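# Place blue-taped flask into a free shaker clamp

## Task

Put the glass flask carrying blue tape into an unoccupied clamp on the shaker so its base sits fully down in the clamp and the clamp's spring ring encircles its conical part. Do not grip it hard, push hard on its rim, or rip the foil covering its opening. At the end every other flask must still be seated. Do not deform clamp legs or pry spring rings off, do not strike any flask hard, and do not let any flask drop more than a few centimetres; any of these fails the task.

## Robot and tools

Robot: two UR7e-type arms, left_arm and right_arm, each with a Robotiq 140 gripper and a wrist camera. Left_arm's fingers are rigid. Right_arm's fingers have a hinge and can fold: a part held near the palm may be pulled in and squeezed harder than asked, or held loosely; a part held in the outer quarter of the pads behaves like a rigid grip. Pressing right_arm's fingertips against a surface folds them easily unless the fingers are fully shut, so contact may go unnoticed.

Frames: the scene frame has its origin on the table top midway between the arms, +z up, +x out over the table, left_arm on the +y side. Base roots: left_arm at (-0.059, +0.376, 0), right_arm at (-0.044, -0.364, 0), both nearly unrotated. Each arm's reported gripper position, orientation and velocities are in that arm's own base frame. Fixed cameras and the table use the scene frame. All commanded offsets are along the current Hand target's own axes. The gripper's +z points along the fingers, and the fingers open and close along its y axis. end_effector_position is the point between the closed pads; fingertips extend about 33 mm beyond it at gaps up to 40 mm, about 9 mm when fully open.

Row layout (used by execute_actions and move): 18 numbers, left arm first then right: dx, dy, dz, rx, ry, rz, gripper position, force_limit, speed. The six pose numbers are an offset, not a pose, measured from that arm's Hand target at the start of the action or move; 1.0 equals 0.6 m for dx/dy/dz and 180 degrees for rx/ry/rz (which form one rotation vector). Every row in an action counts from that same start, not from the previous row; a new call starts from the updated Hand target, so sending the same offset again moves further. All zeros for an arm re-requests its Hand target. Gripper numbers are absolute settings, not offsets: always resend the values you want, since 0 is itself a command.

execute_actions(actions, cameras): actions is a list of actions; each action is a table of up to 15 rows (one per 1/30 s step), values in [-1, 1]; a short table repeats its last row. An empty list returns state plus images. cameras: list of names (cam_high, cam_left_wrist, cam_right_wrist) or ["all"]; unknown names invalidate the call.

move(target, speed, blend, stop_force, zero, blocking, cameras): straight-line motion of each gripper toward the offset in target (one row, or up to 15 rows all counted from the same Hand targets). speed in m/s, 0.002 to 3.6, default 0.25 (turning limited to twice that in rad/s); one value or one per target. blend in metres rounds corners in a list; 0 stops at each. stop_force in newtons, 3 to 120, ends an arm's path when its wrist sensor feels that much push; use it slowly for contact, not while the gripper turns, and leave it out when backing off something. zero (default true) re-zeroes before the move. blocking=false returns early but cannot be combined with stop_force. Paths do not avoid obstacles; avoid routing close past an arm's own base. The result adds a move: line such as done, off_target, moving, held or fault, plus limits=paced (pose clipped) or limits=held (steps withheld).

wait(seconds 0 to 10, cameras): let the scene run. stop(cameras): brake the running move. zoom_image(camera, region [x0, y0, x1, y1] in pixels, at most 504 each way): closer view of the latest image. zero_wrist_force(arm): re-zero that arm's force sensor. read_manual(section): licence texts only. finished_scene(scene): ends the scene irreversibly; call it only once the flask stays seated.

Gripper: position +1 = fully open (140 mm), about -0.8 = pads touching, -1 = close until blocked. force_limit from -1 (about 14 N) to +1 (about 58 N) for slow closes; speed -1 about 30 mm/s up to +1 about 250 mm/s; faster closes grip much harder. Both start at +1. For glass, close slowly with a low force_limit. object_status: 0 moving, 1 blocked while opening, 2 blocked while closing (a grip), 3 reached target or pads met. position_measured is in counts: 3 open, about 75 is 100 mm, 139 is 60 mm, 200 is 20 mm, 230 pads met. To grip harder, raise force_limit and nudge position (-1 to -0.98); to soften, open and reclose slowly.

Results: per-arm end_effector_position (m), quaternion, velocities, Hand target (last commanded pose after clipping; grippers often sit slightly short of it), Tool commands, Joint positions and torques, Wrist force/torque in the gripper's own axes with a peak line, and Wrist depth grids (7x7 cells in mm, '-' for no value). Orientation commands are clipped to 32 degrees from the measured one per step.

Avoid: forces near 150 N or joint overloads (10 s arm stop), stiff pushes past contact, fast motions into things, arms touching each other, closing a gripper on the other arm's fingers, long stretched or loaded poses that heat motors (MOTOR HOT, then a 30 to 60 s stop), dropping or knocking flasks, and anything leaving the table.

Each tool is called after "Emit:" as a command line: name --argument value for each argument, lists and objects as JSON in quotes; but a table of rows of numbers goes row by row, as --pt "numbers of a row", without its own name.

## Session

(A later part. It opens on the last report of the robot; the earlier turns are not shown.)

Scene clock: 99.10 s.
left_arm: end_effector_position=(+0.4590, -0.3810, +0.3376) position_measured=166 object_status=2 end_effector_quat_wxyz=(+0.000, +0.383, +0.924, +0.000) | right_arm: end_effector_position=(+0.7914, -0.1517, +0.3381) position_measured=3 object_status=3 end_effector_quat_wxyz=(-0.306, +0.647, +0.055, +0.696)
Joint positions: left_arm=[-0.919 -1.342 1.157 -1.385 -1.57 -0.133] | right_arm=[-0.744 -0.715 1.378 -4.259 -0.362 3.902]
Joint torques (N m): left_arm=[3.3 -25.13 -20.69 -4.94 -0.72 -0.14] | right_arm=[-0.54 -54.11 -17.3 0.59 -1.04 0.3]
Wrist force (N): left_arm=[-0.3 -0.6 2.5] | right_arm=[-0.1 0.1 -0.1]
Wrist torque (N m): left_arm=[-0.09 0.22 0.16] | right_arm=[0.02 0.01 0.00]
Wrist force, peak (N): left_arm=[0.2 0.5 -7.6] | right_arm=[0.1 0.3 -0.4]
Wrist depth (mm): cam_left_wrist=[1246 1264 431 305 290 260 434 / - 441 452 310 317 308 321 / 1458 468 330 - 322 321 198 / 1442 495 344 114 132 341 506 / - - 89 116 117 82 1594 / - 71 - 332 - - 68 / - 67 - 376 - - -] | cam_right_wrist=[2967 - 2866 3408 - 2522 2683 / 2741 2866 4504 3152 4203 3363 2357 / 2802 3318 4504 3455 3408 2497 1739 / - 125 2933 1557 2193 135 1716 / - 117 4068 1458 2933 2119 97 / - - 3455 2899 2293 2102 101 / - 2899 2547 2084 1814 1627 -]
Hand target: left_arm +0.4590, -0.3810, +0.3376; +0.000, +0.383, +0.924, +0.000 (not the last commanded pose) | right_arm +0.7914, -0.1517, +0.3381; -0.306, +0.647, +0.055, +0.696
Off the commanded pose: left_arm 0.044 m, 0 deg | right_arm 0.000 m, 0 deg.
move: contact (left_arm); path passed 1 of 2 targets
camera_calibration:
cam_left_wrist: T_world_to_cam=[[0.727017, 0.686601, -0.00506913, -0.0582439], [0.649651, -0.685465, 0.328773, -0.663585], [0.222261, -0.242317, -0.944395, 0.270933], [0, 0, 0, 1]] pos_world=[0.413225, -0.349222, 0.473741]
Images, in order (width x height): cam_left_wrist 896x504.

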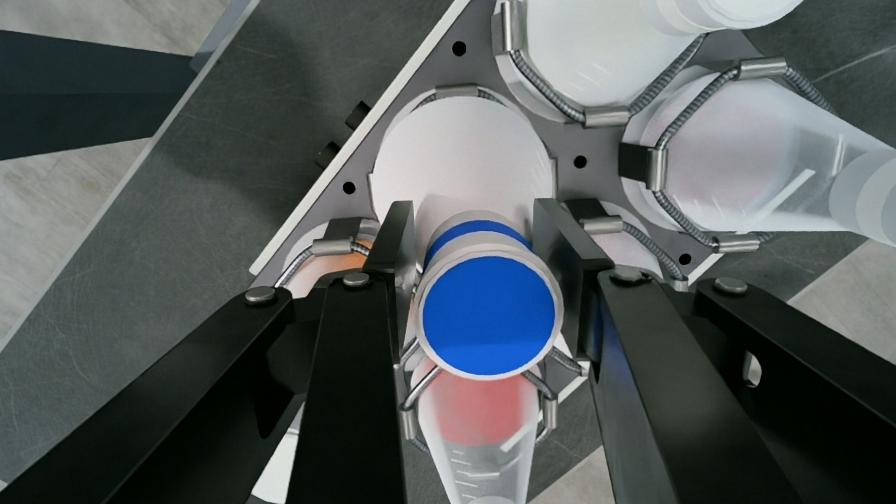

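Emit:
move --target '[0,0,0.075,0,0,0,-1,-0.6,-1,0,0,0,0,0,0,1,1,1]' --cameras '["cam_left_wrist"]' --speed 0.02 --stop_force 14

Emit:
zoom_image --camera "cam_left_wrist" --region '[320, 40, 640, 240]'

Scene clock: 104.63 s.
left_arm: end_effector_position=(+0.4591, -0.3810, +0.3331) position_measured=166 object_status=2 end_effector_quat_wxyz=(+0.000, +0.383, +0.924, +0.000) | right_arm: end_effector_position=(+0.7914, -0.1517, +0.3381) position_measured=3 object_status=3 end_effector_quat_wxyz=(-0.306, +0.647, +0.055, +0.696)
Joint positions: left_arm=[-0.919 -1.344 1.171 -1.398 -1.57 -0.133] | right_arm=[-0.744 -0.715 1.378 -4.259 -0.362 3.902]
Joint torques (N m): left_arm=[-9.89 -20.88 -17.67 -4.41 -0.77 0.57] | right_arm=[-0.36 -53.9 -17.41 0.56 -1.1 0.33]
Wrist force (N): left_arm=[0.5 0.6 -4.2] | right_arm=[-0.1 0.1 -0.2]
Wrist torque (N m): left_arm=[-0.19 0.19 0.14] | right_arm=[0.02 0.01 0.00]
Wrist force, peak (N): left_arm=[2.3 3.8 -16.3] | right_arm=[0.0 0.4 -0.4]
Wrist depth (mm): cam_left_wrist=[1283 1205 426 300 - 257 436 / 615 443 442 302 310 304 315 / 1387 470 358 - 321 319 270 / 1426 487 334 114 132 333 1887 / 519 - 89 116 116 82 1546 / - 71 - 358 - - 68 / - 67 - 370 - - -] | cam_right_wrist=[2933 - - 3152 - - - / - 4670 4003 3455 2834 - - / 2834 3455 3275 3655 3275 2050 1841 / 3002 126 - 1547 3709 135 1670 / - 117 3552 1501 3192 - 97 / - - 3318 2834 2232 2067 102 / - 2933 2522 2102 1764 1492 -]
Hand target: left_arm +0.4591, -0.3810, +0.3331; +0.000, +0.383, +0.924, +0.000 (not the last commanded pose) | right_arm +0.7914, -0.1517, +0.3381; -0.306, +0.647, +0.055, +0.696
Off the commanded pose: left_arm 0.040 m, 0 deg | right_arm 0.000 m, 0 deg.
move: contact (left_arm)
camera_calibration:
cam_left_wrist: T_world_to_cam=[[0.727017, 0.686601, -0.00506913, -0.0582672], [0.649651, -0.685465, 0.328773, -0.662072], [0.222261, -0.242317, -0.944395, 0.266588], [0, 0, 0, 1]] pos_world=[0.413225, -0.349222, 0.469141]
Images, in order (width x height): cam_left_wrist 896x504.

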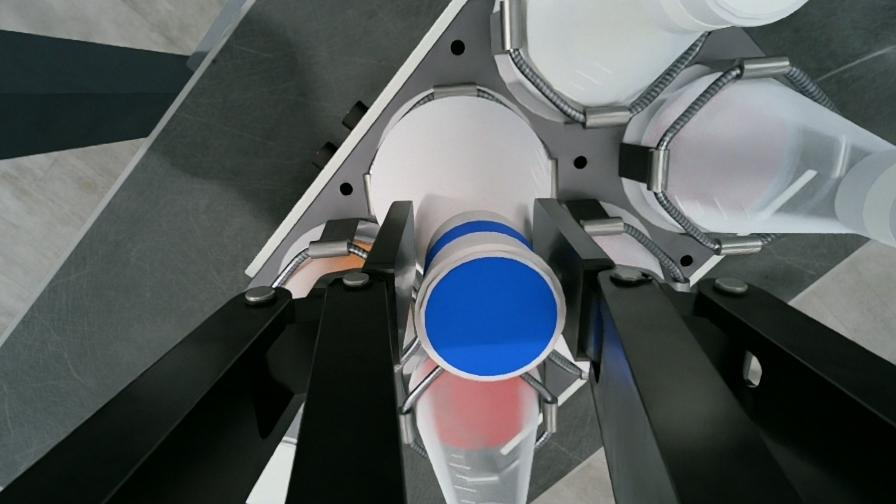

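Scaled by 1.575 from the camera's 896x504 image, which has a finer 1280x720 frame.

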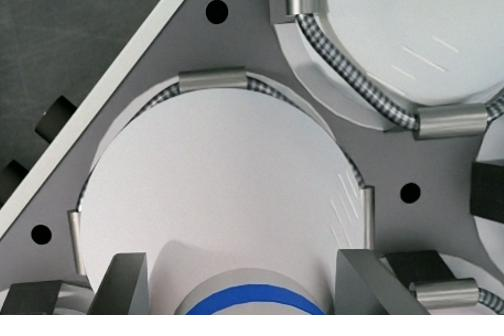

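Emit:
move --target '[0,0,0.065,0,0,0,-1,-0.6,-1,0,0,0,0,0,0,1,1,1]' --cameras '["cam_left_wrist"]' --speed 0.015 --stop_force 20

Emit:
zoom_image --camera "cam_left_wrist" --region '[320, 40, 640, 240]'

Scene clock: 109.07 s.
left_arm: end_effector_position=(+0.4591, -0.3811, +0.3314) position_measured=166 object_status=2 end_effector_quat_wxyz=(+0.000, +0.383, +0.924, +0.000) | right_arm: end_effector_position=(+0.7914, -0.1517, +0.3381) position_measured=3 object_status=3 end_effector_quat_wxyz=(-0.306, +0.647, +0.055, +0.696)
Joint positions: left_arm=[-0.919 -1.345 1.176 -1.402 -1.57 -0.133] | right_arm=[-0.744 -0.715 1.378 -4.259 -0.362 3.902]
Joint torques (N m): left_arm=[-9.1 -17.38 -19.95 -3.8 -0.85 0.54] | right_arm=[-0.28 -54.26 -17.65 0.68 -1.1 0.36]
Wrist force (N): left_arm=[0.4 1.3 -9.9] | right_arm=[0.0 0.2 0.0]
Wrist torque (N m): left_arm=[-0.24 0.22 0.15] | right_arm=[0.05 0.01 0.00]
Wrist force, peak (N): left_arm=[2.5 3.4 -26.9] | right_arm=[0.2 0.2 -0.5]
Wrist depth (mm): cam_left_wrist=[1222 1264 426 300 - 283 428 / 690 - 438 299 307 302 315 / 1402 467 355 - 323 312 268 / 501 490 332 114 132 332 1537 / 512 92 89 116 116 82 1614 / - 71 - 355 - - 68 / - - - 369 - - -] | cam_right_wrist=[- 3503 - 3363 - - 2933 / - 4850 3275 3764 - - - / 3363 4003 - 3503 3709 2212 1814 / 2600 126 - 1547 3408 135 1727 / - 117 1484 1466 3039 2067 97 / - - 3503 2741 2293 2002 101 / - 2866 2497 2102 1801 1596 -]
Hand target: left_arm +0.4591, -0.3811, +0.3314; +0.000, +0.383, +0.924, +0.000 (not the last commanded pose) | right_arm +0.7914, -0.1517, +0.3381; -0.306, +0.647, +0.055, +0.696
Off the commanded pose: left_arm 0.037 m, 0 deg | right_arm 0.000 m, 0 deg.
move: contact (left_arm)
camera_calibration:
cam_left_wrist: T_world_to_cam=[[0.727001, 0.686618, -0.00500449, -0.0582964], [0.649667, -0.685481, 0.328709, -0.661662], [0.222267, -0.242223, -0.944418, 0.265072], [0, 0, 0, 1]] pos_world=[0.413325, -0.349323, 0.467541]
Images, in order (width x height): cam_left_wrist 896x504.

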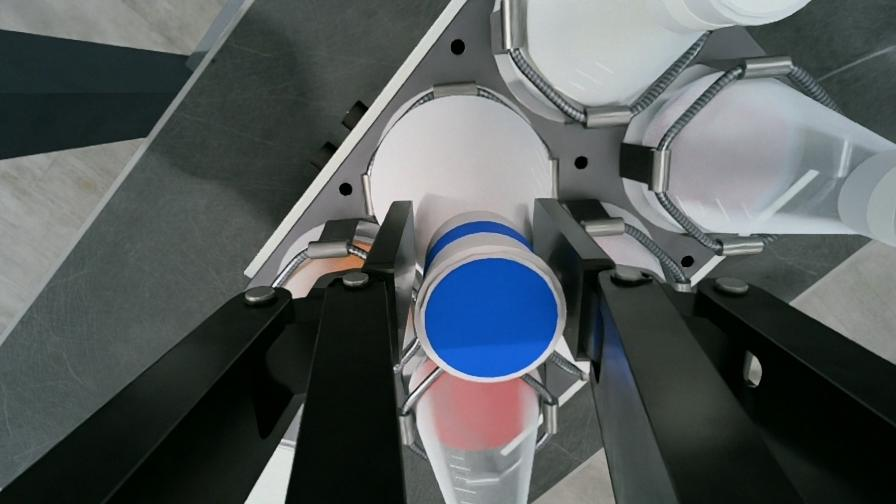

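Scaled by 1.575 from the camera's 896x504 image, which has a finer 1280x720 frame.

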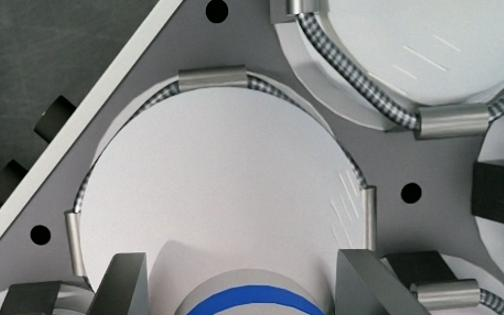

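Emit:
move --pt "0.001 0.003 -0.007 0 0 0 -1 -0.6 -1 0 0 0 0 0 0 1 1 1" --speed 0.03

Emit:
move --target '[0,0,0.07,0,0,0,-1,-0.6,-1,0,0,0,0,0,0,1,1,1]' --cameras '["cam_left_wrist"]' --speed 0.015 --stop_force 24

Emit:
zoom_image --camera "cam_left_wrist" --region '[320, 40, 640, 240]'

Scene clock: 114.77 s.
left_arm: end_effector_position=(+0.4600, -0.3794, +0.3357) position_measured=166 object_status=2 end_effector_quat_wxyz=(+0.000, +0.383, +0.924, +0.000) | right_arm: end_effector_position=(+0.7914, -0.1517, +0.3381) position_measured=3 object_status=3 end_effector_quat_wxyz=(-0.306, +0.647, +0.055, +0.696)
Joint positions: left_arm=[-0.916 -1.344 1.164 -1.391 -1.57 -0.13] | right_arm=[-0.744 -0.715 1.378 -4.259 -0.362 3.902]
Joint torques (N m): left_arm=[8.21 -25.18 -22.75 -2.99 -0.64 0.43] | right_arm=[-0.4 -54.08 -17.7 0.54 -1.06 0.38]
Wrist force (N): left_arm=[-0.3 -1.2 2.1] | right_arm=[-0.1 0.0 -0.2]
Wrist torque (N m): left_arm=[-0.02 0.22 0.15] | right_arm=[0.00 0.01 0.00]
Wrist force, peak (N): left_arm=[0.4 1.8 -10.5] | right_arm=[0.3 0.2 -0.3]
Wrist depth (mm): cam_left_wrist=[1270 1246 423 304 288 257 428 / 634 451 446 310 309 305 314 / 1380 471 355 - 320 320 274 / 1565 473 336 113 132 329 1483 / - - 89 116 115 82 1574 / - 71 - 358 - - 68 / - 67 - 372 - - -] | cam_right_wrist=[- - - 4003 2741 2712 2293 / - - - 3363 3002 2771 - / 2683 - - 3821 3880 2497 1828 / 2866 125 - 1617 2212 135 1681 / - 117 1638 1441 2967 145 97 / - - 3233 2866 2212 2156 101 / - 2866 2449 2067 1670 1586 -]
Hand target: left_arm +0.4600, -0.3794, +0.3356; +0.000, +0.383, +0.924, +0.000 | right_arm +0.7914, -0.1517, +0.3381; -0.306, +0.647, +0.055, +0.696
Off the commanded pose: left_arm 0.000 m, 0 deg | right_arm 0.000 m, 0 deg.
move: done

Scene clock: 116.17 s.
left_arm: end_effector_position=(+0.4600, -0.3794, +0.3314) position_measured=166 object_status=2 end_effector_quat_wxyz=(+0.000, +0.383, +0.924, +0.000) | right_arm: end_effector_position=(+0.7914, -0.1517, +0.3381) position_measured=3 object_status=3 end_effector_quat_wxyz=(-0.306, +0.647, +0.055, +0.696)
Joint positions: left_arm=[-0.916 -1.346 1.178 -1.403 -1.57 -0.13] | right_arm=[-0.744 -0.715 1.378 -4.259 -0.362 3.902]
Joint torques (N m): left_arm=[6.9 -15.92 -26.95 -3.48 -0.89 0.42] | right_arm=[-0.51 -53.84 -18.23 0.61 -1.14 0.34]
Wrist force (N): left_arm=[1.0 -0.5 -12.0] | right_arm=[0.1 0.3 -0.4]
Wrist torque (N m): left_arm=[-0.03 0.16 0.20] | right_arm=[0.05 -0.04 0.00]
Wrist force, peak (N): left_arm=[0.5 -0.8 -25.3] | right_arm=[0.1 0.3 -0.4]
Wrist depth (mm): cam_left_wrist=[1234 1240 426 298 273 249 434 / - - 453 302 307 299 315 / 1434 - 344 266 319 314 272 / 1434 485 335 114 116 336 290 / 519 - 89 116 116 82 1527 / - 71 - 355 - - 68 / - - - 367 - - -] | cam_right_wrist=[- - - 3192 - - - / 2933 - - 3503 3318 2473 - / - - 4425 3603 3233 2473 1814 / 2834 125 - 1510 3363 135 1716 / - 117 3941 1441 3114 2084 97 / - - 3503 2741 2193 2018 102 / - 2933 2627 2137 1814 1638 -]
Hand target: left_arm +0.4600, -0.3794, +0.3314; +0.000, +0.383, +0.924, +0.000 (not the last commanded pose) | right_arm +0.7914, -0.1517, +0.3381; -0.306, +0.647, +0.055, +0.696
Off the commanded pose: left_arm 0.038 m, 0 deg | right_arm 0.000 m, 0 deg.
move: contact (left_arm)
camera_calibration:
cam_left_wrist: T_world_to_cam=[[0.727035, 0.686582, -0.00512877, -0.060015], [0.649595, -0.685411, 0.328995, -0.661062], [0.222367, -0.242522, -0.944318, 0.265019], [0, 0, 0, 1]] pos_world=[0.414124, -0.347621, 0.46744]
Images, in order (width x height): cam_left_wrist 896x504.

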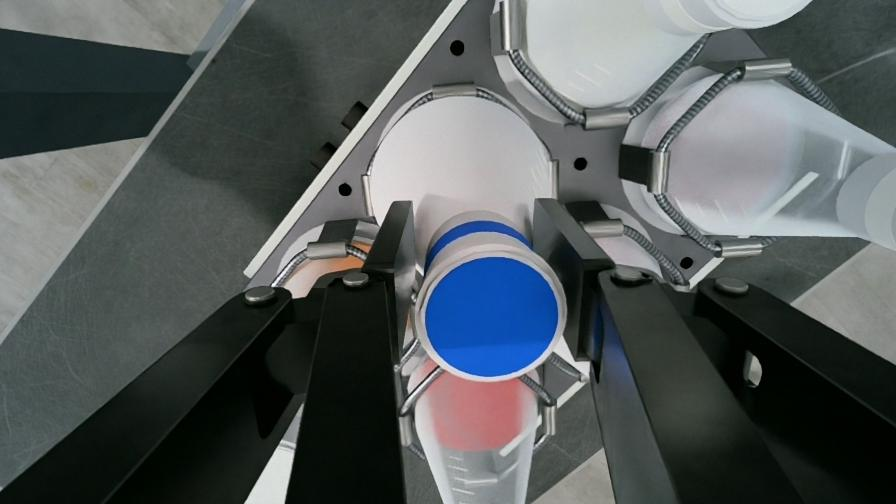

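Scaled by 1.575 from the camera's 896x504 image, which has a finer 1280x720 frame.

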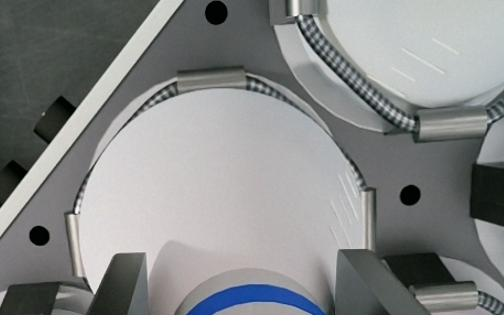

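Emit:
move --pt "0.003 0.000 -0.007 0 0 0 -1 -0.6 -1 0 0 0 0 0 0 1 1 1" --speed 0.03

Emit:
move --target '[0,0,0.07,0,0,0,-1,-0.6,-1,0,0,0,0,0,0,1,1,1]' --cameras '["cam_left_wrist"]' --speed 0.015 --stop_force 32

Emit:
zoom_image --camera "cam_left_wrist" --region '[320, 40, 640, 240]'

Scene clock: 121.63 s.
left_arm: end_effector_position=(+0.4587, -0.3781, +0.3356) position_measured=166 object_status=2 end_effector_quat_wxyz=(+0.000, +0.383, +0.924, +0.000) | right_arm: end_effector_position=(+0.7914, -0.1517, +0.3381) position_measured=3 object_status=3 end_effector_quat_wxyz=(-0.306, +0.647, +0.055, +0.696)
Joint positions: left_arm=[-0.916 -1.349 1.17 -1.393 -1.57 -0.13] | right_arm=[-0.744 -0.715 1.378 -4.259 -0.362 3.902]
Joint torques (N m): left_arm=[-10.29 -45.62 -24.97 -2.79 -0.82 -0.7] | right_arm=[-0.11 -53.57 -18.16 0.56 -1.09 0.46]
Wrist force (N): left_arm=[-0.4 -0.9 2.2] | right_arm=[0.0 0.0 -0.2]
Wrist torque (N m): left_arm=[-0.06 0.21 0.15] | right_arm=[0.00 0.00 0.00]
Wrist force, peak (N): left_arm=[0.8 -0.4 -12.5] | right_arm=[-0.2 0.4 -0.3]
Wrist depth (mm): cam_left_wrist=[1264 1290 429 302 - 158 434 / 607 - 445 307 315 305 314 / 1395 473 331 270 325 320 195 / 1426 - 340 114 129 345 501 / 521 - 89 116 116 82 1604 / - 71 - 359 - - 68 / - 67 - 372 - - -] | cam_right_wrist=[3039 - - 4203 3076 - - / 2741 - 4134 3603 - - 3039 / - - - 2802 2802 2573 2156 / - 125 - 1492 3275 138 1716 / - 117 1716 1441 3039 2084 97 / - - 3503 2834 2379 2050 102 / - 2899 2449 2119 1751 1627 -]
Hand target: left_arm +0.4588, -0.3782, +0.3356; +0.000, +0.383, +0.924, +0.000 | right_arm +0.7914, -0.1517, +0.3381; -0.306, +0.647, +0.055, +0.696
Off the commanded pose: left_arm 0.000 m, 0 deg | right_arm 0.000 m, 0 deg.
move: done

Scene clock: 123.10 s.
left_arm: end_effector_position=(+0.4588, -0.3782, +0.3307) position_measured=166 object_status=2 end_effector_quat_wxyz=(+0.001, +0.383, +0.924, +0.000) | right_arm: end_effector_position=(+0.7914, -0.1517, +0.3381) position_measured=3 object_status=3 end_effector_quat_wxyz=(-0.306, +0.647, +0.055, +0.696)
Joint positions: left_arm=[-0.916 -1.351 1.186 -1.407 -1.57 -0.13] | right_arm=[-0.744 -0.715 1.378 -4.259 -0.362 3.902]
Joint torques (N m): left_arm=[-9.57 -13.12 -23.18 -2.94 -0.85 -0.14] | right_arm=[-0.46 -53.95 -17.85 0.63 -1.1 0.4]
Wrist force (N): left_arm=[1.8 0.9 -16.8] | right_arm=[0.1 0.2 -0.1]
Wrist torque (N m): left_arm=[0.03 0.25 0.13] | right_arm=[0.03 -0.02 0.00]
Wrist force, peak (N): left_arm=[3.3 5.4 -34.7] | right_arm=[-0.1 0.1 -0.4]
Wrist depth (mm): cam_left_wrist=[1240 1246 425 296 - 161 426 / 640 825 439 302 317 299 309 / 1372 - 329 - 321 314 270 / 501 474 330 113 122 330 501 / 518 - 89 115 116 82 1584 / - 71 - 352 - - 68 / - - - 366 - - -] | cam_right_wrist=[- 4275 - 4003 - 2802 - / 2522 - 4670 4275 3233 2425 2522 / 2473 3039 3709 3655 3941 2802 1814 / 2741 125 - 1528 3503 135 1704 / - 117 1751 1475 2655 2137 97 / - 3002 3275 2933 2084 2050 102 / - 2933 2137 2050 1776 1638 -]
Hand target: left_arm +0.4588, -0.3782, +0.3307; +0.001, +0.383, +0.924, +0.000 (not the last commanded pose) | right_arm +0.7914, -0.1517, +0.3381; -0.306, +0.647, +0.055, +0.696
Off the commanded pose: left_arm 0.037 m, 0 deg | right_arm 0.000 m, 0 deg.
move: contact (left_arm)
camera_calibration:
cam_left_wrist: T_world_to_cam=[[0.727036, 0.68658, -0.00511559, -0.060046], [0.649486, -0.685303, 0.329436, -0.659282], [0.222678, -0.242834, -0.944164, 0.264631], [0, 0, 0, 1]] pos_world=[0.412923, -0.34632, 0.466739]
Images, in order (width x height): cam_left_wrist 896x504.

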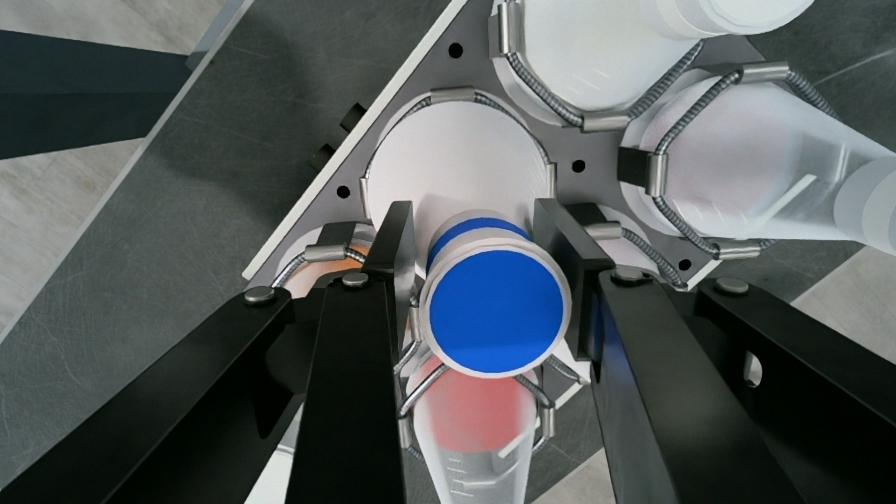

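Scaled by 1.575 from the camera's 896x504 image, which has a finer 1280x720 frame.

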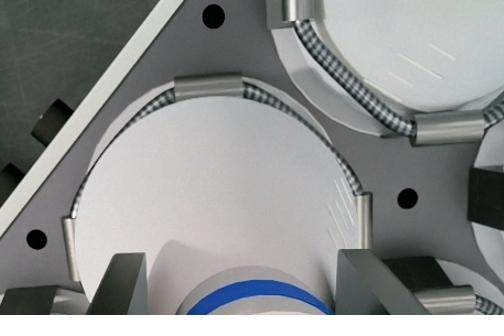

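Emit:
move --pt "0 0 -0.028 0 0 0 -1 -0.6 -1 0 0 0 0 0 0 1 1 1" --speed 0.05 --cameras '["cam_left_wrist"]'

Emit:
zoom_image --camera "cam_left_wrist" --region '[320, 40, 640, 240]'

Scene clock: 129.37 s.
left_arm: end_effector_position=(+0.4588, -0.3782, +0.3474) position_measured=166 object_status=2 end_effector_quat_wxyz=(+0.000, +0.383, +0.924, +0.000) | right_arm: end_effector_position=(+0.7914, -0.1517, +0.3381) position_measured=3 object_status=3 end_effector_quat_wxyz=(-0.306, +0.647, +0.055, +0.696)
Joint positions: left_arm=[-0.916 -1.343 1.133 -1.361 -1.57 -0.13] | right_arm=[-0.744 -0.715 1.378 -4.259 -0.362 3.902]
Joint torques (N m): left_arm=[-9.26 -35.77 -19.38 -5 -0.44 -0.64] | right_arm=[-0.7 -53.74 -18.49 0.52 -1.09 0.52]
Wrist force (N): left_arm=[-0.2 -0.5 2.3] | right_arm=[-0.1 0.2 -0.2]
Wrist torque (N m): left_arm=[-0.07 0.20 0.15] | right_arm=[0.04 0.01 0.00]
Wrist force, peak (N): left_arm=[2.3 1.0 -17.3] | right_arm=[0.4 0.4 -0.2]
Wrist depth (mm): cam_left_wrist=[1246 1246 437 315 300 160 442 / 667 461 467 316 322 318 462 / 1410 479 340 273 334 329 199 / 1492 507 350 113 126 356 513 / 532 - 89 115 116 82 1555 / - 71 - 375 - - 68 / - - - 390 - - -] | cam_right_wrist=[- - - 3114 - 2933 2627 / - - 3764 3603 3152 - 2473 / 3603 - - 4348 4585 2379 1828 / - 125 - 3821 3192 135 1704 / - 117 1566 1441 3039 2137 97 / - - 3275 2834 2252 2119 101 / - 2899 2497 2102 1882 1617 -]
Hand target: left_arm +0.4588, -0.3782, +0.3475; +0.001, +0.383, +0.924, +0.000 | right_arm +0.7914, -0.1517, +0.3381; -0.306, +0.647, +0.055, +0.696
Off the commanded pose: left_arm 0.000 m, 0 deg | right_arm 0.000 m, 0 deg.
move: done
camera_calibration:
cam_left_wrist: T_world_to_cam=[[0.727035, 0.686581, -0.00512068, -0.0598884], [0.649526, -0.68534, 0.329278, -0.664807], [0.222567, -0.242723, -0.944219, 0.280485], [0, 0, 0, 1]] pos_world=[0.412923, -0.346421, 0.483439]
Images, in order (width x height): cam_left_wrist 896x504.

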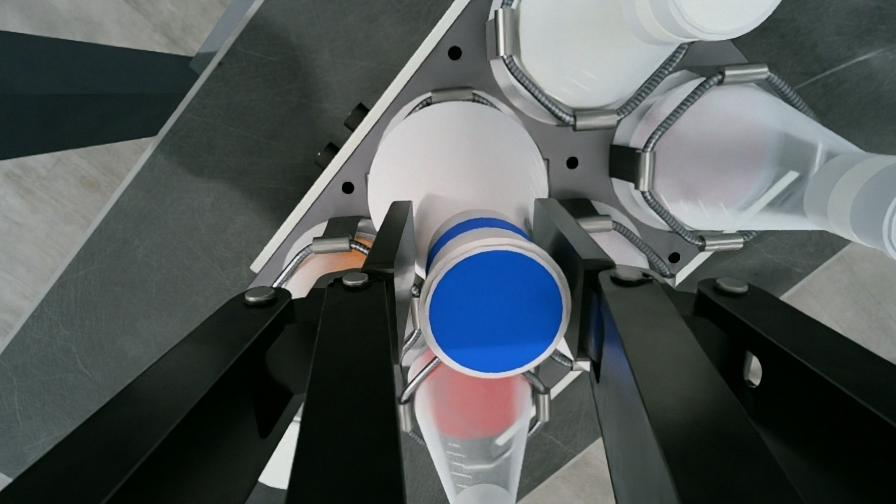

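Scaled by 1.575 from the camera's 896x504 image, which has a finer 1280x720 frame.

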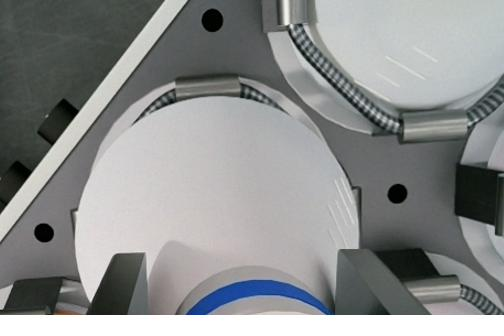

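Emit:
move --pt "-0.0035 -0.0097 0 -0.015 0.004 0 -1 -0.6 -1 0 0 0 0 0 0 1 1 1" --speed 0.05 --cameras '["cam_left_wrist"]'

Emit:
zoom_image --camera "cam_left_wrist" --region '[320, 40, 640, 240]'

Scene clock: 138.73 s.
left_arm: end_effector_position=(+0.4561, -0.3839, +0.3474) position_measured=166 object_status=2 end_effector_quat_wxyz=(+0.004, +0.383, +0.924, +0.025) end_effector_velocity=(+0.000, +0.000, +0.000) end_effector_angular_velocity=(-0.006, +0.003, -0.002) | right_arm: end_effector_position=(+0.7914, -0.1517, +0.3381) position_measured=3 object_status=3 end_effector_quat_wxyz=(-0.306, +0.647, +0.055, +0.696)
Joint positions: left_arm=[-0.95 -1.331 1.113 -1.333 -1.525 -0.164] | right_arm=[-0.744 -0.715 1.378 -4.259 -0.362 3.902]
Joint velocities: left_arm=[0.003 0 0.001 -0.004 -0.006 0.006] | right_arm=[within noise]
Joint torques (N m): left_arm=[10.91 -43.86 -20.3 -4.8 -0.93 0.99] | right_arm=[-0.17 -53.38 -18.22 0.63 -1 0.52]
Wrist force (N): left_arm=[-0.1 -0.5 2.4] | right_arm=[0.0 0.1 -0.1]
Wrist torque (N m): left_arm=[-0.07 0.18 0.17] | right_arm=[0.03 -0.01 0.00]
Wrist force, peak (N): left_arm=[-0.9 -0.9 2.4] | right_arm=[0.0 0.3 -0.5]
Wrist depth (mm): cam_left_wrist=[1240 1303 436 332 300 184 446 / - 457 453 319 324 322 465 / 1380 481 412 - 337 334 199 / 1402 465 355 113 122 362 535 / 519 - 89 115 116 82 1594 / - 71 - 371 - - 68 / - - - 597 - - -] | cam_right_wrist=[5483 - 3880 3076 - - 2425 / 3275 - 3275 3603 4275 - 2212 / 2335 - 3764 3603 3655 2252 1789 / - 125 3363 1617 3363 135 1704 / - 117 1681 1458 2933 2137 97 / - - 3318 2899 2252 2018 102 / - 2771 2473 2084 1801 1659 -]
Hand target: left_arm +0.4561, -0.3838, +0.3475; +0.004, +0.383, +0.924, +0.024 | right_arm +0.7914, -0.1517, +0.3381; -0.306, +0.647, +0.055, +0.696
Off the commanded pose: left_arm 0.000 m, 0 deg | right_arm 0.000 m, 0 deg.
move: done
camera_calibration:
cam_left_wrist: T_world_to_cam=[[0.726645, 0.685739, 0.0418274, -0.0704263], [0.641559, -0.699087, 0.315722, -0.663857], [0.245744, -0.202583, -0.947929, 0.285872], [0, 0, 0, 1]] pos_world=[0.406827, -0.357887, 0.483526]
Images, in order (width x height): cam_left_wrist 896x504.

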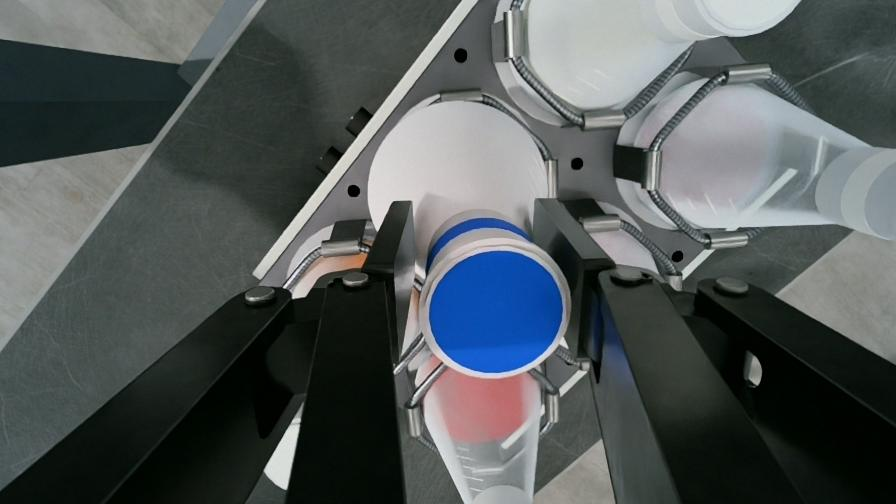

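Scaled by 1.575 from the camera's 896x504 image, which has a finer 1280x720 frame.

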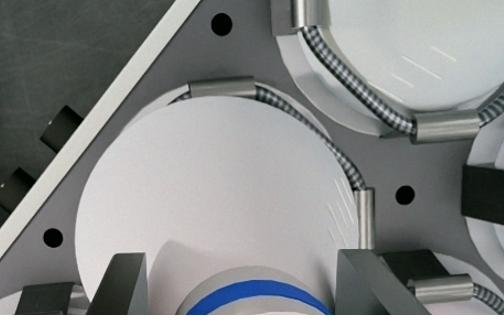

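Emit:
move --pt "0.0013 0.0042 0 0 0 0 -1 -0.6 -1 0 0 0 0 0 0 1 1 1" --pt "0.0008 0.0022 0.042 0 0 0 -1 -0.6 -1 0 0 0 0 0 0 1 1 1" --speed 0.015 --stop_force 12 --cameras '["cam_left_wrist"]'

Emit:
zoom_image --camera "cam_left_wrist" --region '[320, 40, 640, 240]'

Scene clock: 147.17 s.
left_arm: end_effector_position=(+0.4574, -0.3815, +0.3366) position_measured=166 object_status=2 end_effector_quat_wxyz=(+0.004, +0.383, +0.924, +0.024) | right_arm: end_effector_position=(+0.7914, -0.1517, +0.3381) position_measured=3 object_status=3 end_effector_quat_wxyz=(-0.306, +0.647, +0.055, +0.696)
Joint positions: left_arm=[-0.945 -1.338 1.15 -1.364 -1.525 -0.16] | right_arm=[-0.744 -0.715 1.378 -4.259 -0.362 3.902]
Joint torques (N m): left_arm=[-7.89 -24.07 -24.96 -4.54 0.39 -0.72] | right_arm=[-0.33 -53.69 -18.61 0.57 -1.04 0.59]
Wrist force (N): left_arm=[-0.6 -0.3 1.7] | right_arm=[0.1 0.0 -0.3]
Wrist torque (N m): left_arm=[-0.07 0.23 0.16] | right_arm=[0.00 -0.03 0.00]
Wrist force, peak (N): left_arm=[2.0 2.6 -17.4] | right_arm=[0.2 0.4 -0.4]
Wrist depth (mm): cam_left_wrist=[1228 1258 426 303 - 164 - / 719 - 436 307 311 313 462 / 1337 - 454 270 329 326 202 / 493 482 336 113 127 338 515 / 509 - 89 115 116 82 1635 / - 71 - 358 - - 68 / - - - 381 - - -] | cam_right_wrist=[- 3552 - 3233 3002 - - / - 3002 - 3192 3039 3002 - / 4068 - - 3880 3318 2899 1854 / - 125 - 1510 3275 135 1727 / - 117 1896 1441 3114 135 97 / - - 3408 2712 2293 2002 102 / - 2741 2547 2119 1828 1449 -]
Hand target: left_arm +0.4574, -0.3815, +0.3366; +0.004, +0.383, +0.924, +0.024 (not the last commanded pose) | right_arm +0.7914, -0.1517, +0.3381; -0.306, +0.647, +0.055, +0.696
Off the commanded pose: left_arm 0.014 m, 0 deg | right_arm 0.000 m, 0 deg.
move: contact (left_arm); path passed 1 of 2 targets
camera_calibration:
cam_left_wrist: T_world_to_cam=[[0.726505, 0.685904, 0.0415447, -0.072385], [0.641679, -0.698808, 0.316093, -0.659658], [0.245841, -0.202985, -0.947818, 0.275585], [0, 0, 0, 1]] pos_world=[0.408127, -0.355386, 0.472725]
Images, in order (width x height): cam_left_wrist 896x504.

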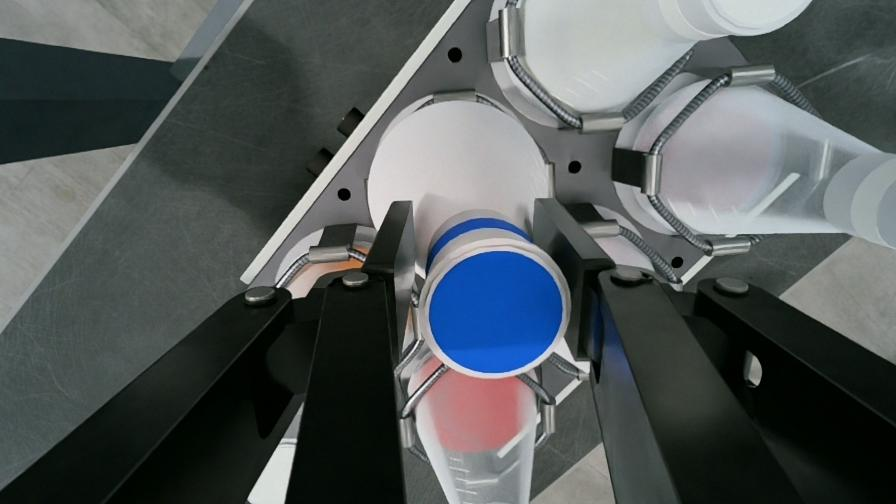

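Scaled by 1.575 from the camera's 896x504 image, which has a finer 1280x720 frame.

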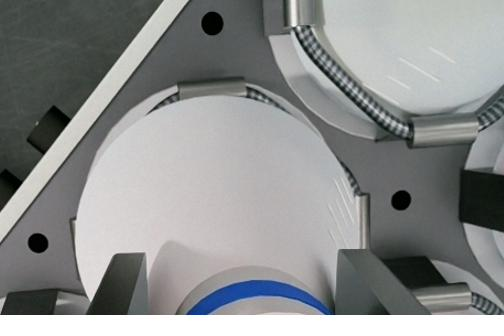

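Emit:
move --pt "0.0 0.0015 -0.003 0 0 0 -1 -0.6 -1 0 0 0 0 0 0 1 1 1" --pt "0.0 -0.0015 0.07 0 0 0 -1 -0.6 -1 0 0 0 0 0 0 1 1 1" --speed 0.015 --stop_force 30 --cameras '["cam_left_wrist"]'

Emit:
zoom_image --camera "cam_left_wrist" --region '[320, 40, 640, 240]'

Scene clock: 155.93 s.
left_arm: end_effector_position=(+0.4580, -0.3809, +0.3322) position_measured=166 object_status=2 end_effector_quat_wxyz=(+0.004, +0.383, +0.924, +0.024) | right_arm: end_effector_position=(+0.7914, -0.1517, +0.3381) position_measured=3 object_status=3 end_effector_quat_wxyz=(-0.306, +0.647, +0.055, +0.696)
Joint positions: left_arm=[-0.944 -1.34 1.165 -1.377 -1.525 -0.159] | right_arm=[-0.744 -0.715 1.378 -4.259 -0.362 3.902]
Joint torques (N m): left_arm=[4.91 -21.76 -21.53 -3.79 0.86 0.8] | right_arm=[-0.02 -52.91 -18.3 0.5 -1.11 0.58]
Wrist force (N): left_arm=[-0.8 -0.7 -3.3] | right_arm=[-0.1 0.1 -0.1]
Wrist torque (N m): left_arm=[-0.04 0.19 0.17] | right_arm=[0.03 0.02 0.00]
Wrist force, peak (N): left_arm=[3.4 4.5 -31.3] | right_arm=[0.2 0.3 -0.5]
Wrist depth (mm): cam_left_wrist=[1210 1205 412 299 - 257 439 / 663 433 - 265 310 310 464 / 1330 461 323 269 324 321 281 / 479 480 330 113 115 332 1624 / 493 - 89 115 116 82 1574 / - 71 - 353 - - 68 / - - - 368 - - -] | cam_right_wrist=[- - - 3552 - - 2084 / 3002 - - 3455 3152 - - / 2741 3039 - 3880 3363 2425 1828 / - 127 - 1566 2272 135 1716 / - 117 1547 1449 2357 2102 97 / - 3408 3363 2899 2137 2034 102 / - 2933 2771 2335 1841 1638 -]
Hand target: left_arm +0.4580, -0.3809, +0.3321; +0.004, +0.383, +0.924, +0.024 (not the last commanded pose) | right_arm +0.7914, -0.1517, +0.3381; -0.306, +0.647, +0.055, +0.696
Off the commanded pose: left_arm 0.038 m, 0 deg | right_arm 0.000 m, 0 deg.
move: contact (left_arm); path passed 1 of 2 targets
camera_calibration:
cam_left_wrist: T_world_to_cam=[[0.726492, 0.685917, 0.0415607, -0.0731115], [0.641573, -0.698705, 0.316535, -0.658257], [0.246155, -0.203296, -0.94767, 0.271006], [0, 0, 0, 1]] pos_world=[0.408725, -0.354685, 0.468224]
Images, in order (width x height): cam_left_wrist 896x504.

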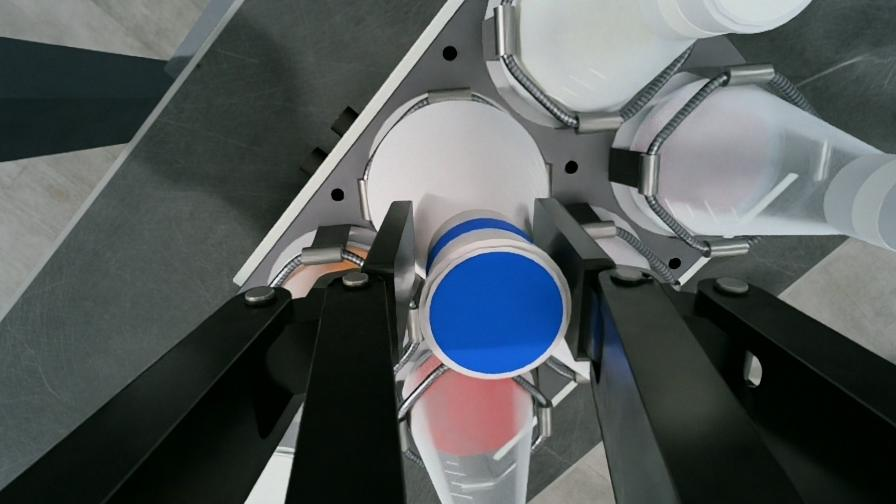

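Scaled by 1.575 from the camera's 896x504 image, which has a finer 1280x720 frame.

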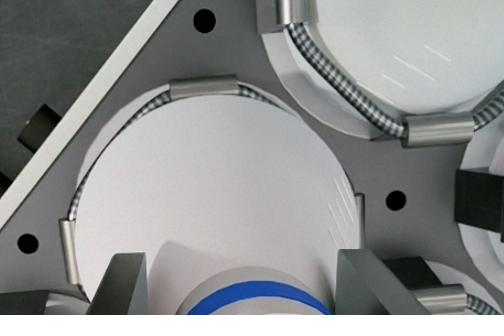

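Emit:
move --pt "0.0 -0.0012 -0.003 0 0 0 -1 -0.6 -1 0 0 0 0 0 0 1 1 1" --pt "0.0 -0.0045 0.07 0 0 0 -1 -0.6 -1 0 0 0 0 0 0 1 1 1" --speed 0.015 --stop_force 42 --cameras '["cam_left_wrist"]'

Emit:
zoom_image --camera "cam_left_wrist" --region '[320, 40, 640, 240]'

Scene clock: 161.47 s.
left_arm: end_effector_position=(+0.4574, -0.3815, +0.3276) position_measured=166 object_status=2 end_effector_quat_wxyz=(+0.004, +0.383, +0.924, +0.024) | right_arm: end_effector_position=(+0.7914, -0.1517, +0.3381) position_measured=3 object_status=3 end_effector_quat_wxyz=(-0.306, +0.647, +0.055, +0.696)
Joint positions: left_arm=[-0.945 -1.343 1.18 -1.389 -1.525 -0.16] | right_arm=[-0.744 -0.715 1.378 -4.259 -0.362 3.902]
Joint torques (N m): left_arm=[2.1 -11.99 -20.96 -2.59 -0.22 0.45] | right_arm=[-0.03 -52.81 -18.84 0.58 -1.09 0.55]
Wrist force (N): left_arm=[2.7 -0.1 -22.4] | right_arm=[0.0 0.1 -0.3]
Wrist torque (N m): left_arm=[-0.13 0.10 0.23] | right_arm=[0.03 0.01 0.00]
Wrist force, peak (N): left_arm=[8.3 -0.3 -46.2] | right_arm=[0.1 0.3 -0.3]
Wrist depth (mm): cam_left_wrist=[1216 1205 419 296 284 164 255 / 658 442 430 300 296 304 304 / 1323 - 337 - 322 317 276 / 1323 - 326 112 122 342 517 / 514 - 91 116 115 83 1565 / - 71 - 351 - - 68 / - - - 362 - - -] | cam_right_wrist=[2497 - - 3880 - - 2232 / - - - 3603 3076 - 2252 / 2655 3192 - 2600 3233 2771 1814 / 2834 127 - 1576 2314 135 1693 / - 117 1716 1401 2967 144 97 / - - 3275 2834 2252 2002 101 / - 3002 2627 2119 1727 1648 -]
Hand target: left_arm +0.4574, -0.3815, +0.3276; +0.004, +0.383, +0.924, +0.024 (not the last commanded pose) | right_arm +0.7914, -0.1517, +0.3381; -0.306, +0.647, +0.055, +0.696
Off the commanded pose: left_arm 0.038 m, 0 deg | right_arm 0.000 m, 0 deg.
move: contact (left_arm); path passed 1 of 2 targets
camera_calibration:
cam_left_wrist: T_world_to_cam=[[0.726636, 0.685764, 0.0415693, -0.0721903], [0.64137, -0.698796, 0.316748, -0.656881], [0.246263, -0.203499, -0.947598, 0.266523], [0, 0, 0, 1]] pos_world=[0.408125, -0.355283, 0.463623]
Images, in order (width x height): cam_left_wrist 896x504.

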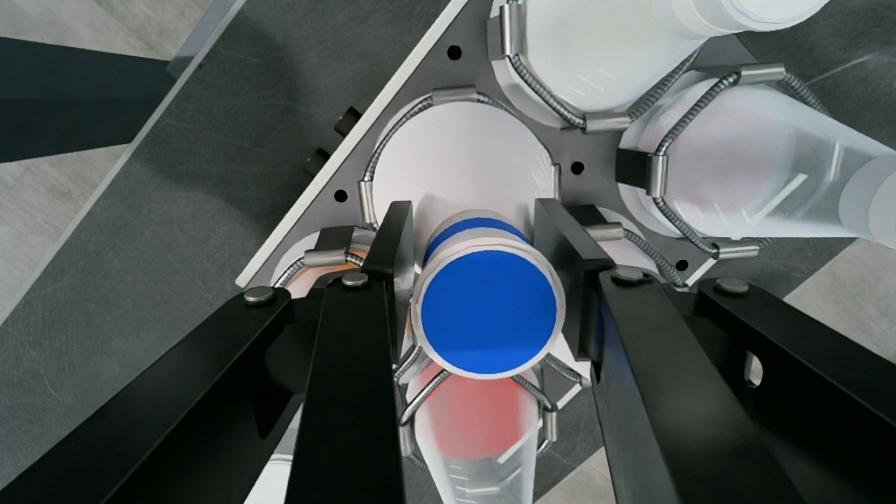

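Scaled by 1.575 from the camera's 896x504 image, which has a finer 1280x720 frame.

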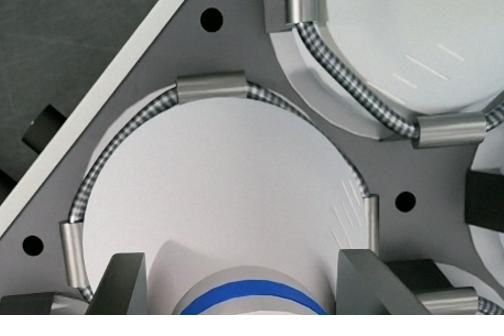

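Emit:
move --pt "0.003 -0.002 0 0 0 0 -1 -0.6 -1 0 0 0 0 0 0 1 1 1" --pt "0.003 -0.005 0.07 0 0 0 -1 -0.6 -1 0 0 0 0 0 0 1 1 1" --speed 0.015 --stop_force 42 --zero false --cameras '["cam_left_wrist"]'

Emit:
zoom_image --camera "cam_left_wrist" --region '[320, 40, 640, 240]'

Scene clock: 165.83 s.
left_arm: end_effector_position=(+0.4552, -0.3810, +0.3266) position_measured=166 object_status=2 end_effector_quat_wxyz=(+0.004, +0.383, +0.924, +0.024) | right_arm: end_effector_position=(+0.7914, -0.1517, +0.3381) position_measured=3 object_status=3 end_effector_quat_wxyz=(-0.306, +0.647, +0.055, +0.696)
Joint positions: left_arm=[-0.948 -1.348 1.189 -1.394 -1.525 -0.163] | right_arm=[-0.744 -0.715 1.378 -4.259 -0.362 3.902]
Joint torques (N m): left_arm=[-6.74 -6.21 -18.22 -0.96 -0.05 0.32] | right_arm=[-0.15 -53.23 -19.38 0.6 -1.11 0.68]
Wrist force (N): left_arm=[-0.2 -0.3 -29.9] | right_arm=[0.1 0.1 -0.1]
Wrist torque (N m): left_arm=[-0.09 0.10 0.18] | right_arm=[0.02 -0.02 0.00]
Wrist force, peak (N): left_arm=[5.5 0.1 -48.7] | right_arm=[-0.1 0.1 -0.5]
Wrist depth (mm): cam_left_wrist=[1240 987 418 296 - 159 439 / 672 437 432 301 304 303 456 / 1316 454 320 - 320 318 284 / 480 474 323 112 128 339 516 / 491 92 91 114 115 82 1614 / - 71 - 351 - - 68 / - - - 365 - - -] | cam_right_wrist=[- - - 3603 3318 2655 2655 / 2335 5254 3821 3655 2802 2771 - / 2573 - 4425 3192 2899 2497 1776 / - 125 3709 1449 2002 138 1704 / - 117 3821 1492 3114 135 97 / - - 3275 2741 2379 2119 102 / - 2899 2522 2137 1814 1547 -]
Hand target: left_arm +0.4552, -0.3810, +0.3266; +0.004, +0.383, +0.924, +0.024 (not the last commanded pose) | right_arm +0.7914, -0.1517, +0.3381; -0.306, +0.647, +0.055, +0.696
Off the commanded pose: left_arm 0.041 m, 0 deg | right_arm 0.000 m, 0 deg.
move: contact (left_arm); path passed 1 of 2 targets
camera_calibration:
cam_left_wrist: T_world_to_cam=[[0.726567, 0.685834, 0.0416159, -0.0707889], [0.641377, -0.698702, 0.316939, -0.654797], [0.246445, -0.203586, -0.947532, 0.266107], [0, 0, 0, 1]] pos_world=[0.405824, -0.354783, 0.462622]
Images, in order (width x height): cam_left_wrist 896x504.

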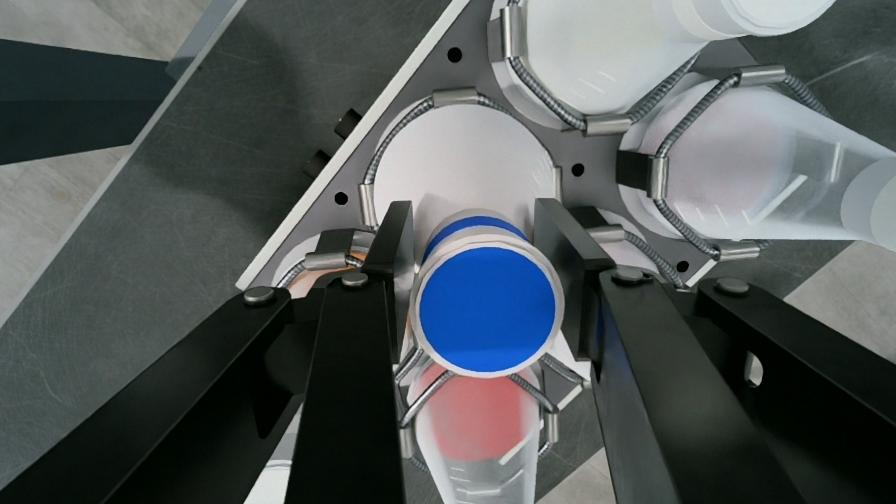

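Scaled by 1.575 from the camera's 896x504 image, which has a finer 1280x720 frame.

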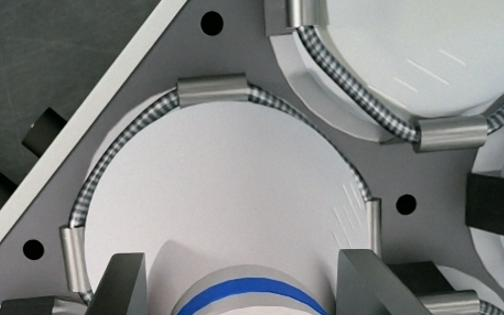

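Emit:
move --target '[0,-0.003,0.07,0,0,0,-1,-0.6,-1,0,0,0,0,0,0,1,1,1]' --speed 0.015 --stop_force 50 --zero false --cameras '["cam_left_wrist"]'

Emit:
zoom_image --camera "cam_left_wrist" --region '[320, 40, 640, 240]'

Scene clock: 169.43 s.
left_arm: end_effector_position=(+0.4552, -0.3811, +0.3259) position_measured=166 object_status=2 end_effector_quat_wxyz=(+0.004, +0.383, +0.924, +0.024) | right_arm: end_effector_position=(+0.7914, -0.1517, +0.3381) position_measured=3 object_status=3 end_effector_quat_wxyz=(-0.306, +0.647, +0.055, +0.696)
Joint positions: left_arm=[-0.948 -1.349 1.191 -1.395 -1.525 -0.163] | right_arm=[-0.744 -0.715 1.378 -4.259 -0.362 3.902]
Joint torques (N m): left_arm=[-4.05 -5.87 -13.1 -0.96 -0.15 0.67] | right_arm=[0.24 -52.84 -19.62 0.63 -1.09 0.68]
Wrist force (N): left_arm=[0.7 -0.1 -29.6] | right_arm=[0.1 0.3 -0.2]
Wrist torque (N m): left_arm=[-0.08 0.14 0.18] | right_arm=[0.07 -0.03 0.00]
Wrist force, peak (N): left_arm=[8.5 0.5 -57.1] | right_arm=[0.1 0.2 -0.4]
Wrist depth (mm): cam_left_wrist=[1228 1252 416 293 - 163 439 / 699 433 433 299 294 303 457 / 1330 450 386 270 318 315 291 / 1434 465 326 112 133 324 288 / - - 91 114 114 83 1574 / - 68 - 350 - - 68 / - - - 358 - - -] | cam_right_wrist=[- - - 3275 - 2627 - / - - - 3603 3318 - - / 2655 - 5044 3192 3076 2600 1789 / 2627 125 4585 1557 3275 135 1670 / - 117 1882 1458 2967 145 97 / - - 3764 2683 2335 2050 101 / - 2802 2449 2067 1986 1670 -]
Hand target: left_arm +0.4552, -0.3811, +0.3259; +0.004, +0.383, +0.924, +0.024 (not the last commanded pose) | right_arm +0.7914, -0.1517, +0.3381; -0.306, +0.647, +0.055, +0.696
Off the commanded pose: left_arm 0.041 m, 0 deg | right_arm 0.000 m, 0 deg.
move: contact (left_arm)
camera_calibration:
cam_left_wrist: T_world_to_cam=[[0.726537, 0.685871, 0.0415321, -0.0706995], [0.641404, -0.698631, 0.31704, -0.654742], [0.246464, -0.203702, -0.947502, 0.265336], [0, 0, 0, 1]] pos_world=[0.405924, -0.354883, 0.461922]
Images, in order (width x height): cam_left_wrist 896x504.

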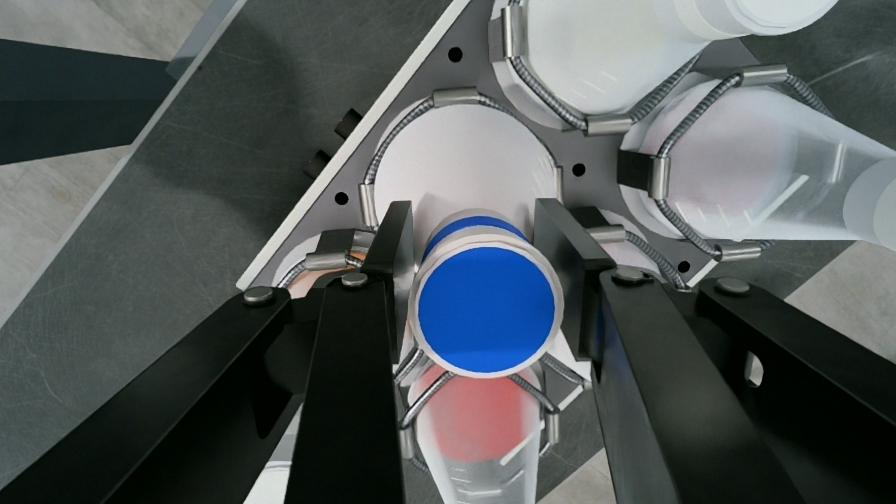

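Scaled by 1.575 from the camera's 896x504 image, which has a finer 1280x720 frame.

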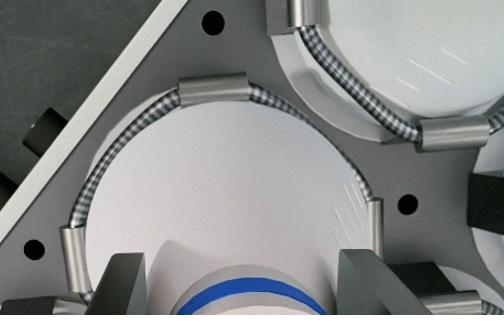

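Emit:
move --target '[0,0.0002,-0.004,0,0,0,-1,-0.6,-1,0,0,0,0,0,0,1,1,1]' --speed 0.015

Scene clock: 182.63 s.
left_arm: end_effector_position=(+0.4553, -0.3811, +0.3283) position_measured=166 object_status=2 end_effector_quat_wxyz=(+0.004, +0.383, +0.924, +0.024) | right_arm: end_effector_position=(+0.7914, -0.1517, +0.3381) position_measured=3 object_status=3 end_effector_quat_wxyz=(-0.306, +0.647, +0.055, +0.696)
Joint positions: left_arm=[-0.948 -1.347 1.184 -1.389 -1.525 -0.163] | right_arm=[-0.744 -0.715 1.378 -4.259 -0.362 3.902]
Joint torques (N m): left_arm=[-1.35 -23.45 -23.76 -1.71 -0.24 -0.09] | right_arm=[0.19 -52.61 -19.1 0.66 -1.09 0.72]
Wrist force (N): left_arm=[-0.3 0.2 -4.1] | right_arm=[0.3 0.0 -0.1]
Wrist torque (N m): left_arm=[-0.16 0.24 0.18] | right_arm=[0.00 -0.07 0.00]
Wrist force, peak (N): left_arm=[0.8 -0.2 -30.1] | right_arm=[0.0 0.4 -0.3]
Wrist depth (mm): cam_left_wrist=[1228 1151 417 298 - 159 446 / 677 431 436 301 305 308 455 / 1330 453 390 - 322 316 291 / 472 474 330 111 122 342 519 / - - 91 115 114 83 1677 / - 68 - 351 - - 68 / - - - 367 - - -] | cam_right_wrist=[- - - 3709 3039 - - / - 3408 3318 3275 3152 - 2449 / 2547 2712 3076 3655 4850 2174 1776 / - 125 3821 1648 3318 135 1739 / - 117 1716 1433 3152 2119 97 / - - 3363 2771 2137 2119 101 / - 2967 2252 2067 1789 1638 -]
Hand target: left_arm +0.4553, -0.3811, +0.3283; +0.004, +0.383, +0.924, +0.024 | right_arm +0.7914, -0.1517, +0.3381; -0.306, +0.647, +0.055, +0.696
Off the commanded pose: left_arm 0.000 m, 0 deg | right_arm 0.000 m, 0 deg.
move: done

Emit:
move --target '[0,0,0,0,0,0,0.0,-1,-1,0,0,0,0,0,0,1,1,1]' --cameras '["cam_left_wrist"]'

Scene clock: 187.17 s.
left_arm: end_effector_position=(+0.4553, -0.3811, +0.3283) position_measured=129 object_status=0 end_effector_quat_wxyz=(+0.004, +0.383, +0.924, +0.024) | right_arm: end_effector_position=(+0.7914, -0.1517, +0.3381) position_measured=3 object_status=3 end_effector_quat_wxyz=(-0.306, +0.647, +0.055, +0.696)
Joint positions: left_arm=[-0.948 -1.347 1.184 -1.389 -1.525 -0.163] | right_arm=[-0.744 -0.715 1.378 -4.259 -0.362 3.902]
Joint torques (N m): left_arm=[11.67 -44.42 -27.63 -4.05 0.04 1.02] | right_arm=[0.19 -52.67 -19.43 0.64 -1.11 0.73]
Wrist force (N): left_arm=[-0.3 -0.5 -0.1] | right_arm=[0.2 0.2 -0.2]
Wrist torque (N m): left_arm=[-0.06 0.23 0.16] | right_arm=[0.05 -0.05 0.00]
Wrist force, peak (N): left_arm=[0.0 0.2 -4.9] | right_arm=[-0.3 0.3 -0.1]
Wrist depth (mm): cam_left_wrist=[1228 976 429 299 - 163 440 / 679 434 437 298 294 307 458 / 1337 454 391 - 319 316 279 / 479 474 138 109 134 340 515 / - 92 105 113 113 91 80 / - 73 313 349 351 - 69 / - - - 363 - - 69] | cam_right_wrist=[2712 - - 3363 3039 2357 - / - - - 3764 2156 - - / 2712 - 6467 3821 2314 2193 1789 / - 125 - 1638 1576 135 1716 / - 117 1606 1449 3114 2137 97 / - - 3455 2866 2252 2050 101 / - 2802 2449 2050 1789 1648 -]
Hand target: left_arm +0.4553, -0.3811, +0.3283; +0.004, +0.383, +0.924, +0.024 | right_arm +0.7914, -0.1517, +0.3381; -0.306, +0.647, +0.055, +0.696
Off the commanded pose: left_arm 0.000 m, 0 deg | right_arm 0.000 m, 0 deg.
move: done
camera_calibration:
cam_left_wrist: T_world_to_cam=[[0.726541, 0.685867, 0.0415286, -0.0708008], [0.641409, -0.698641, 0.317009, -0.655494], [0.24644, -0.203683, -0.947513, 0.267632], [0, 0, 0, 1]] pos_world=[0.405924, -0.354883, 0.464322]
Images, in order (width x height): cam_left_wrist 896x504.

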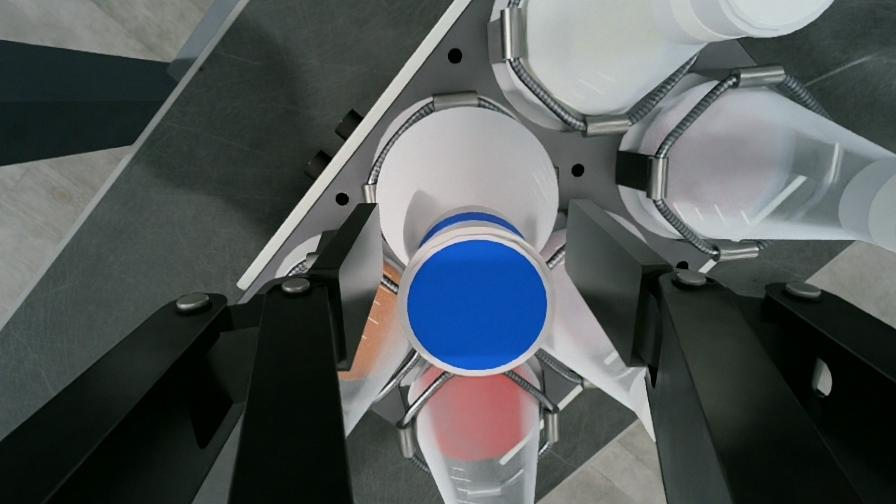

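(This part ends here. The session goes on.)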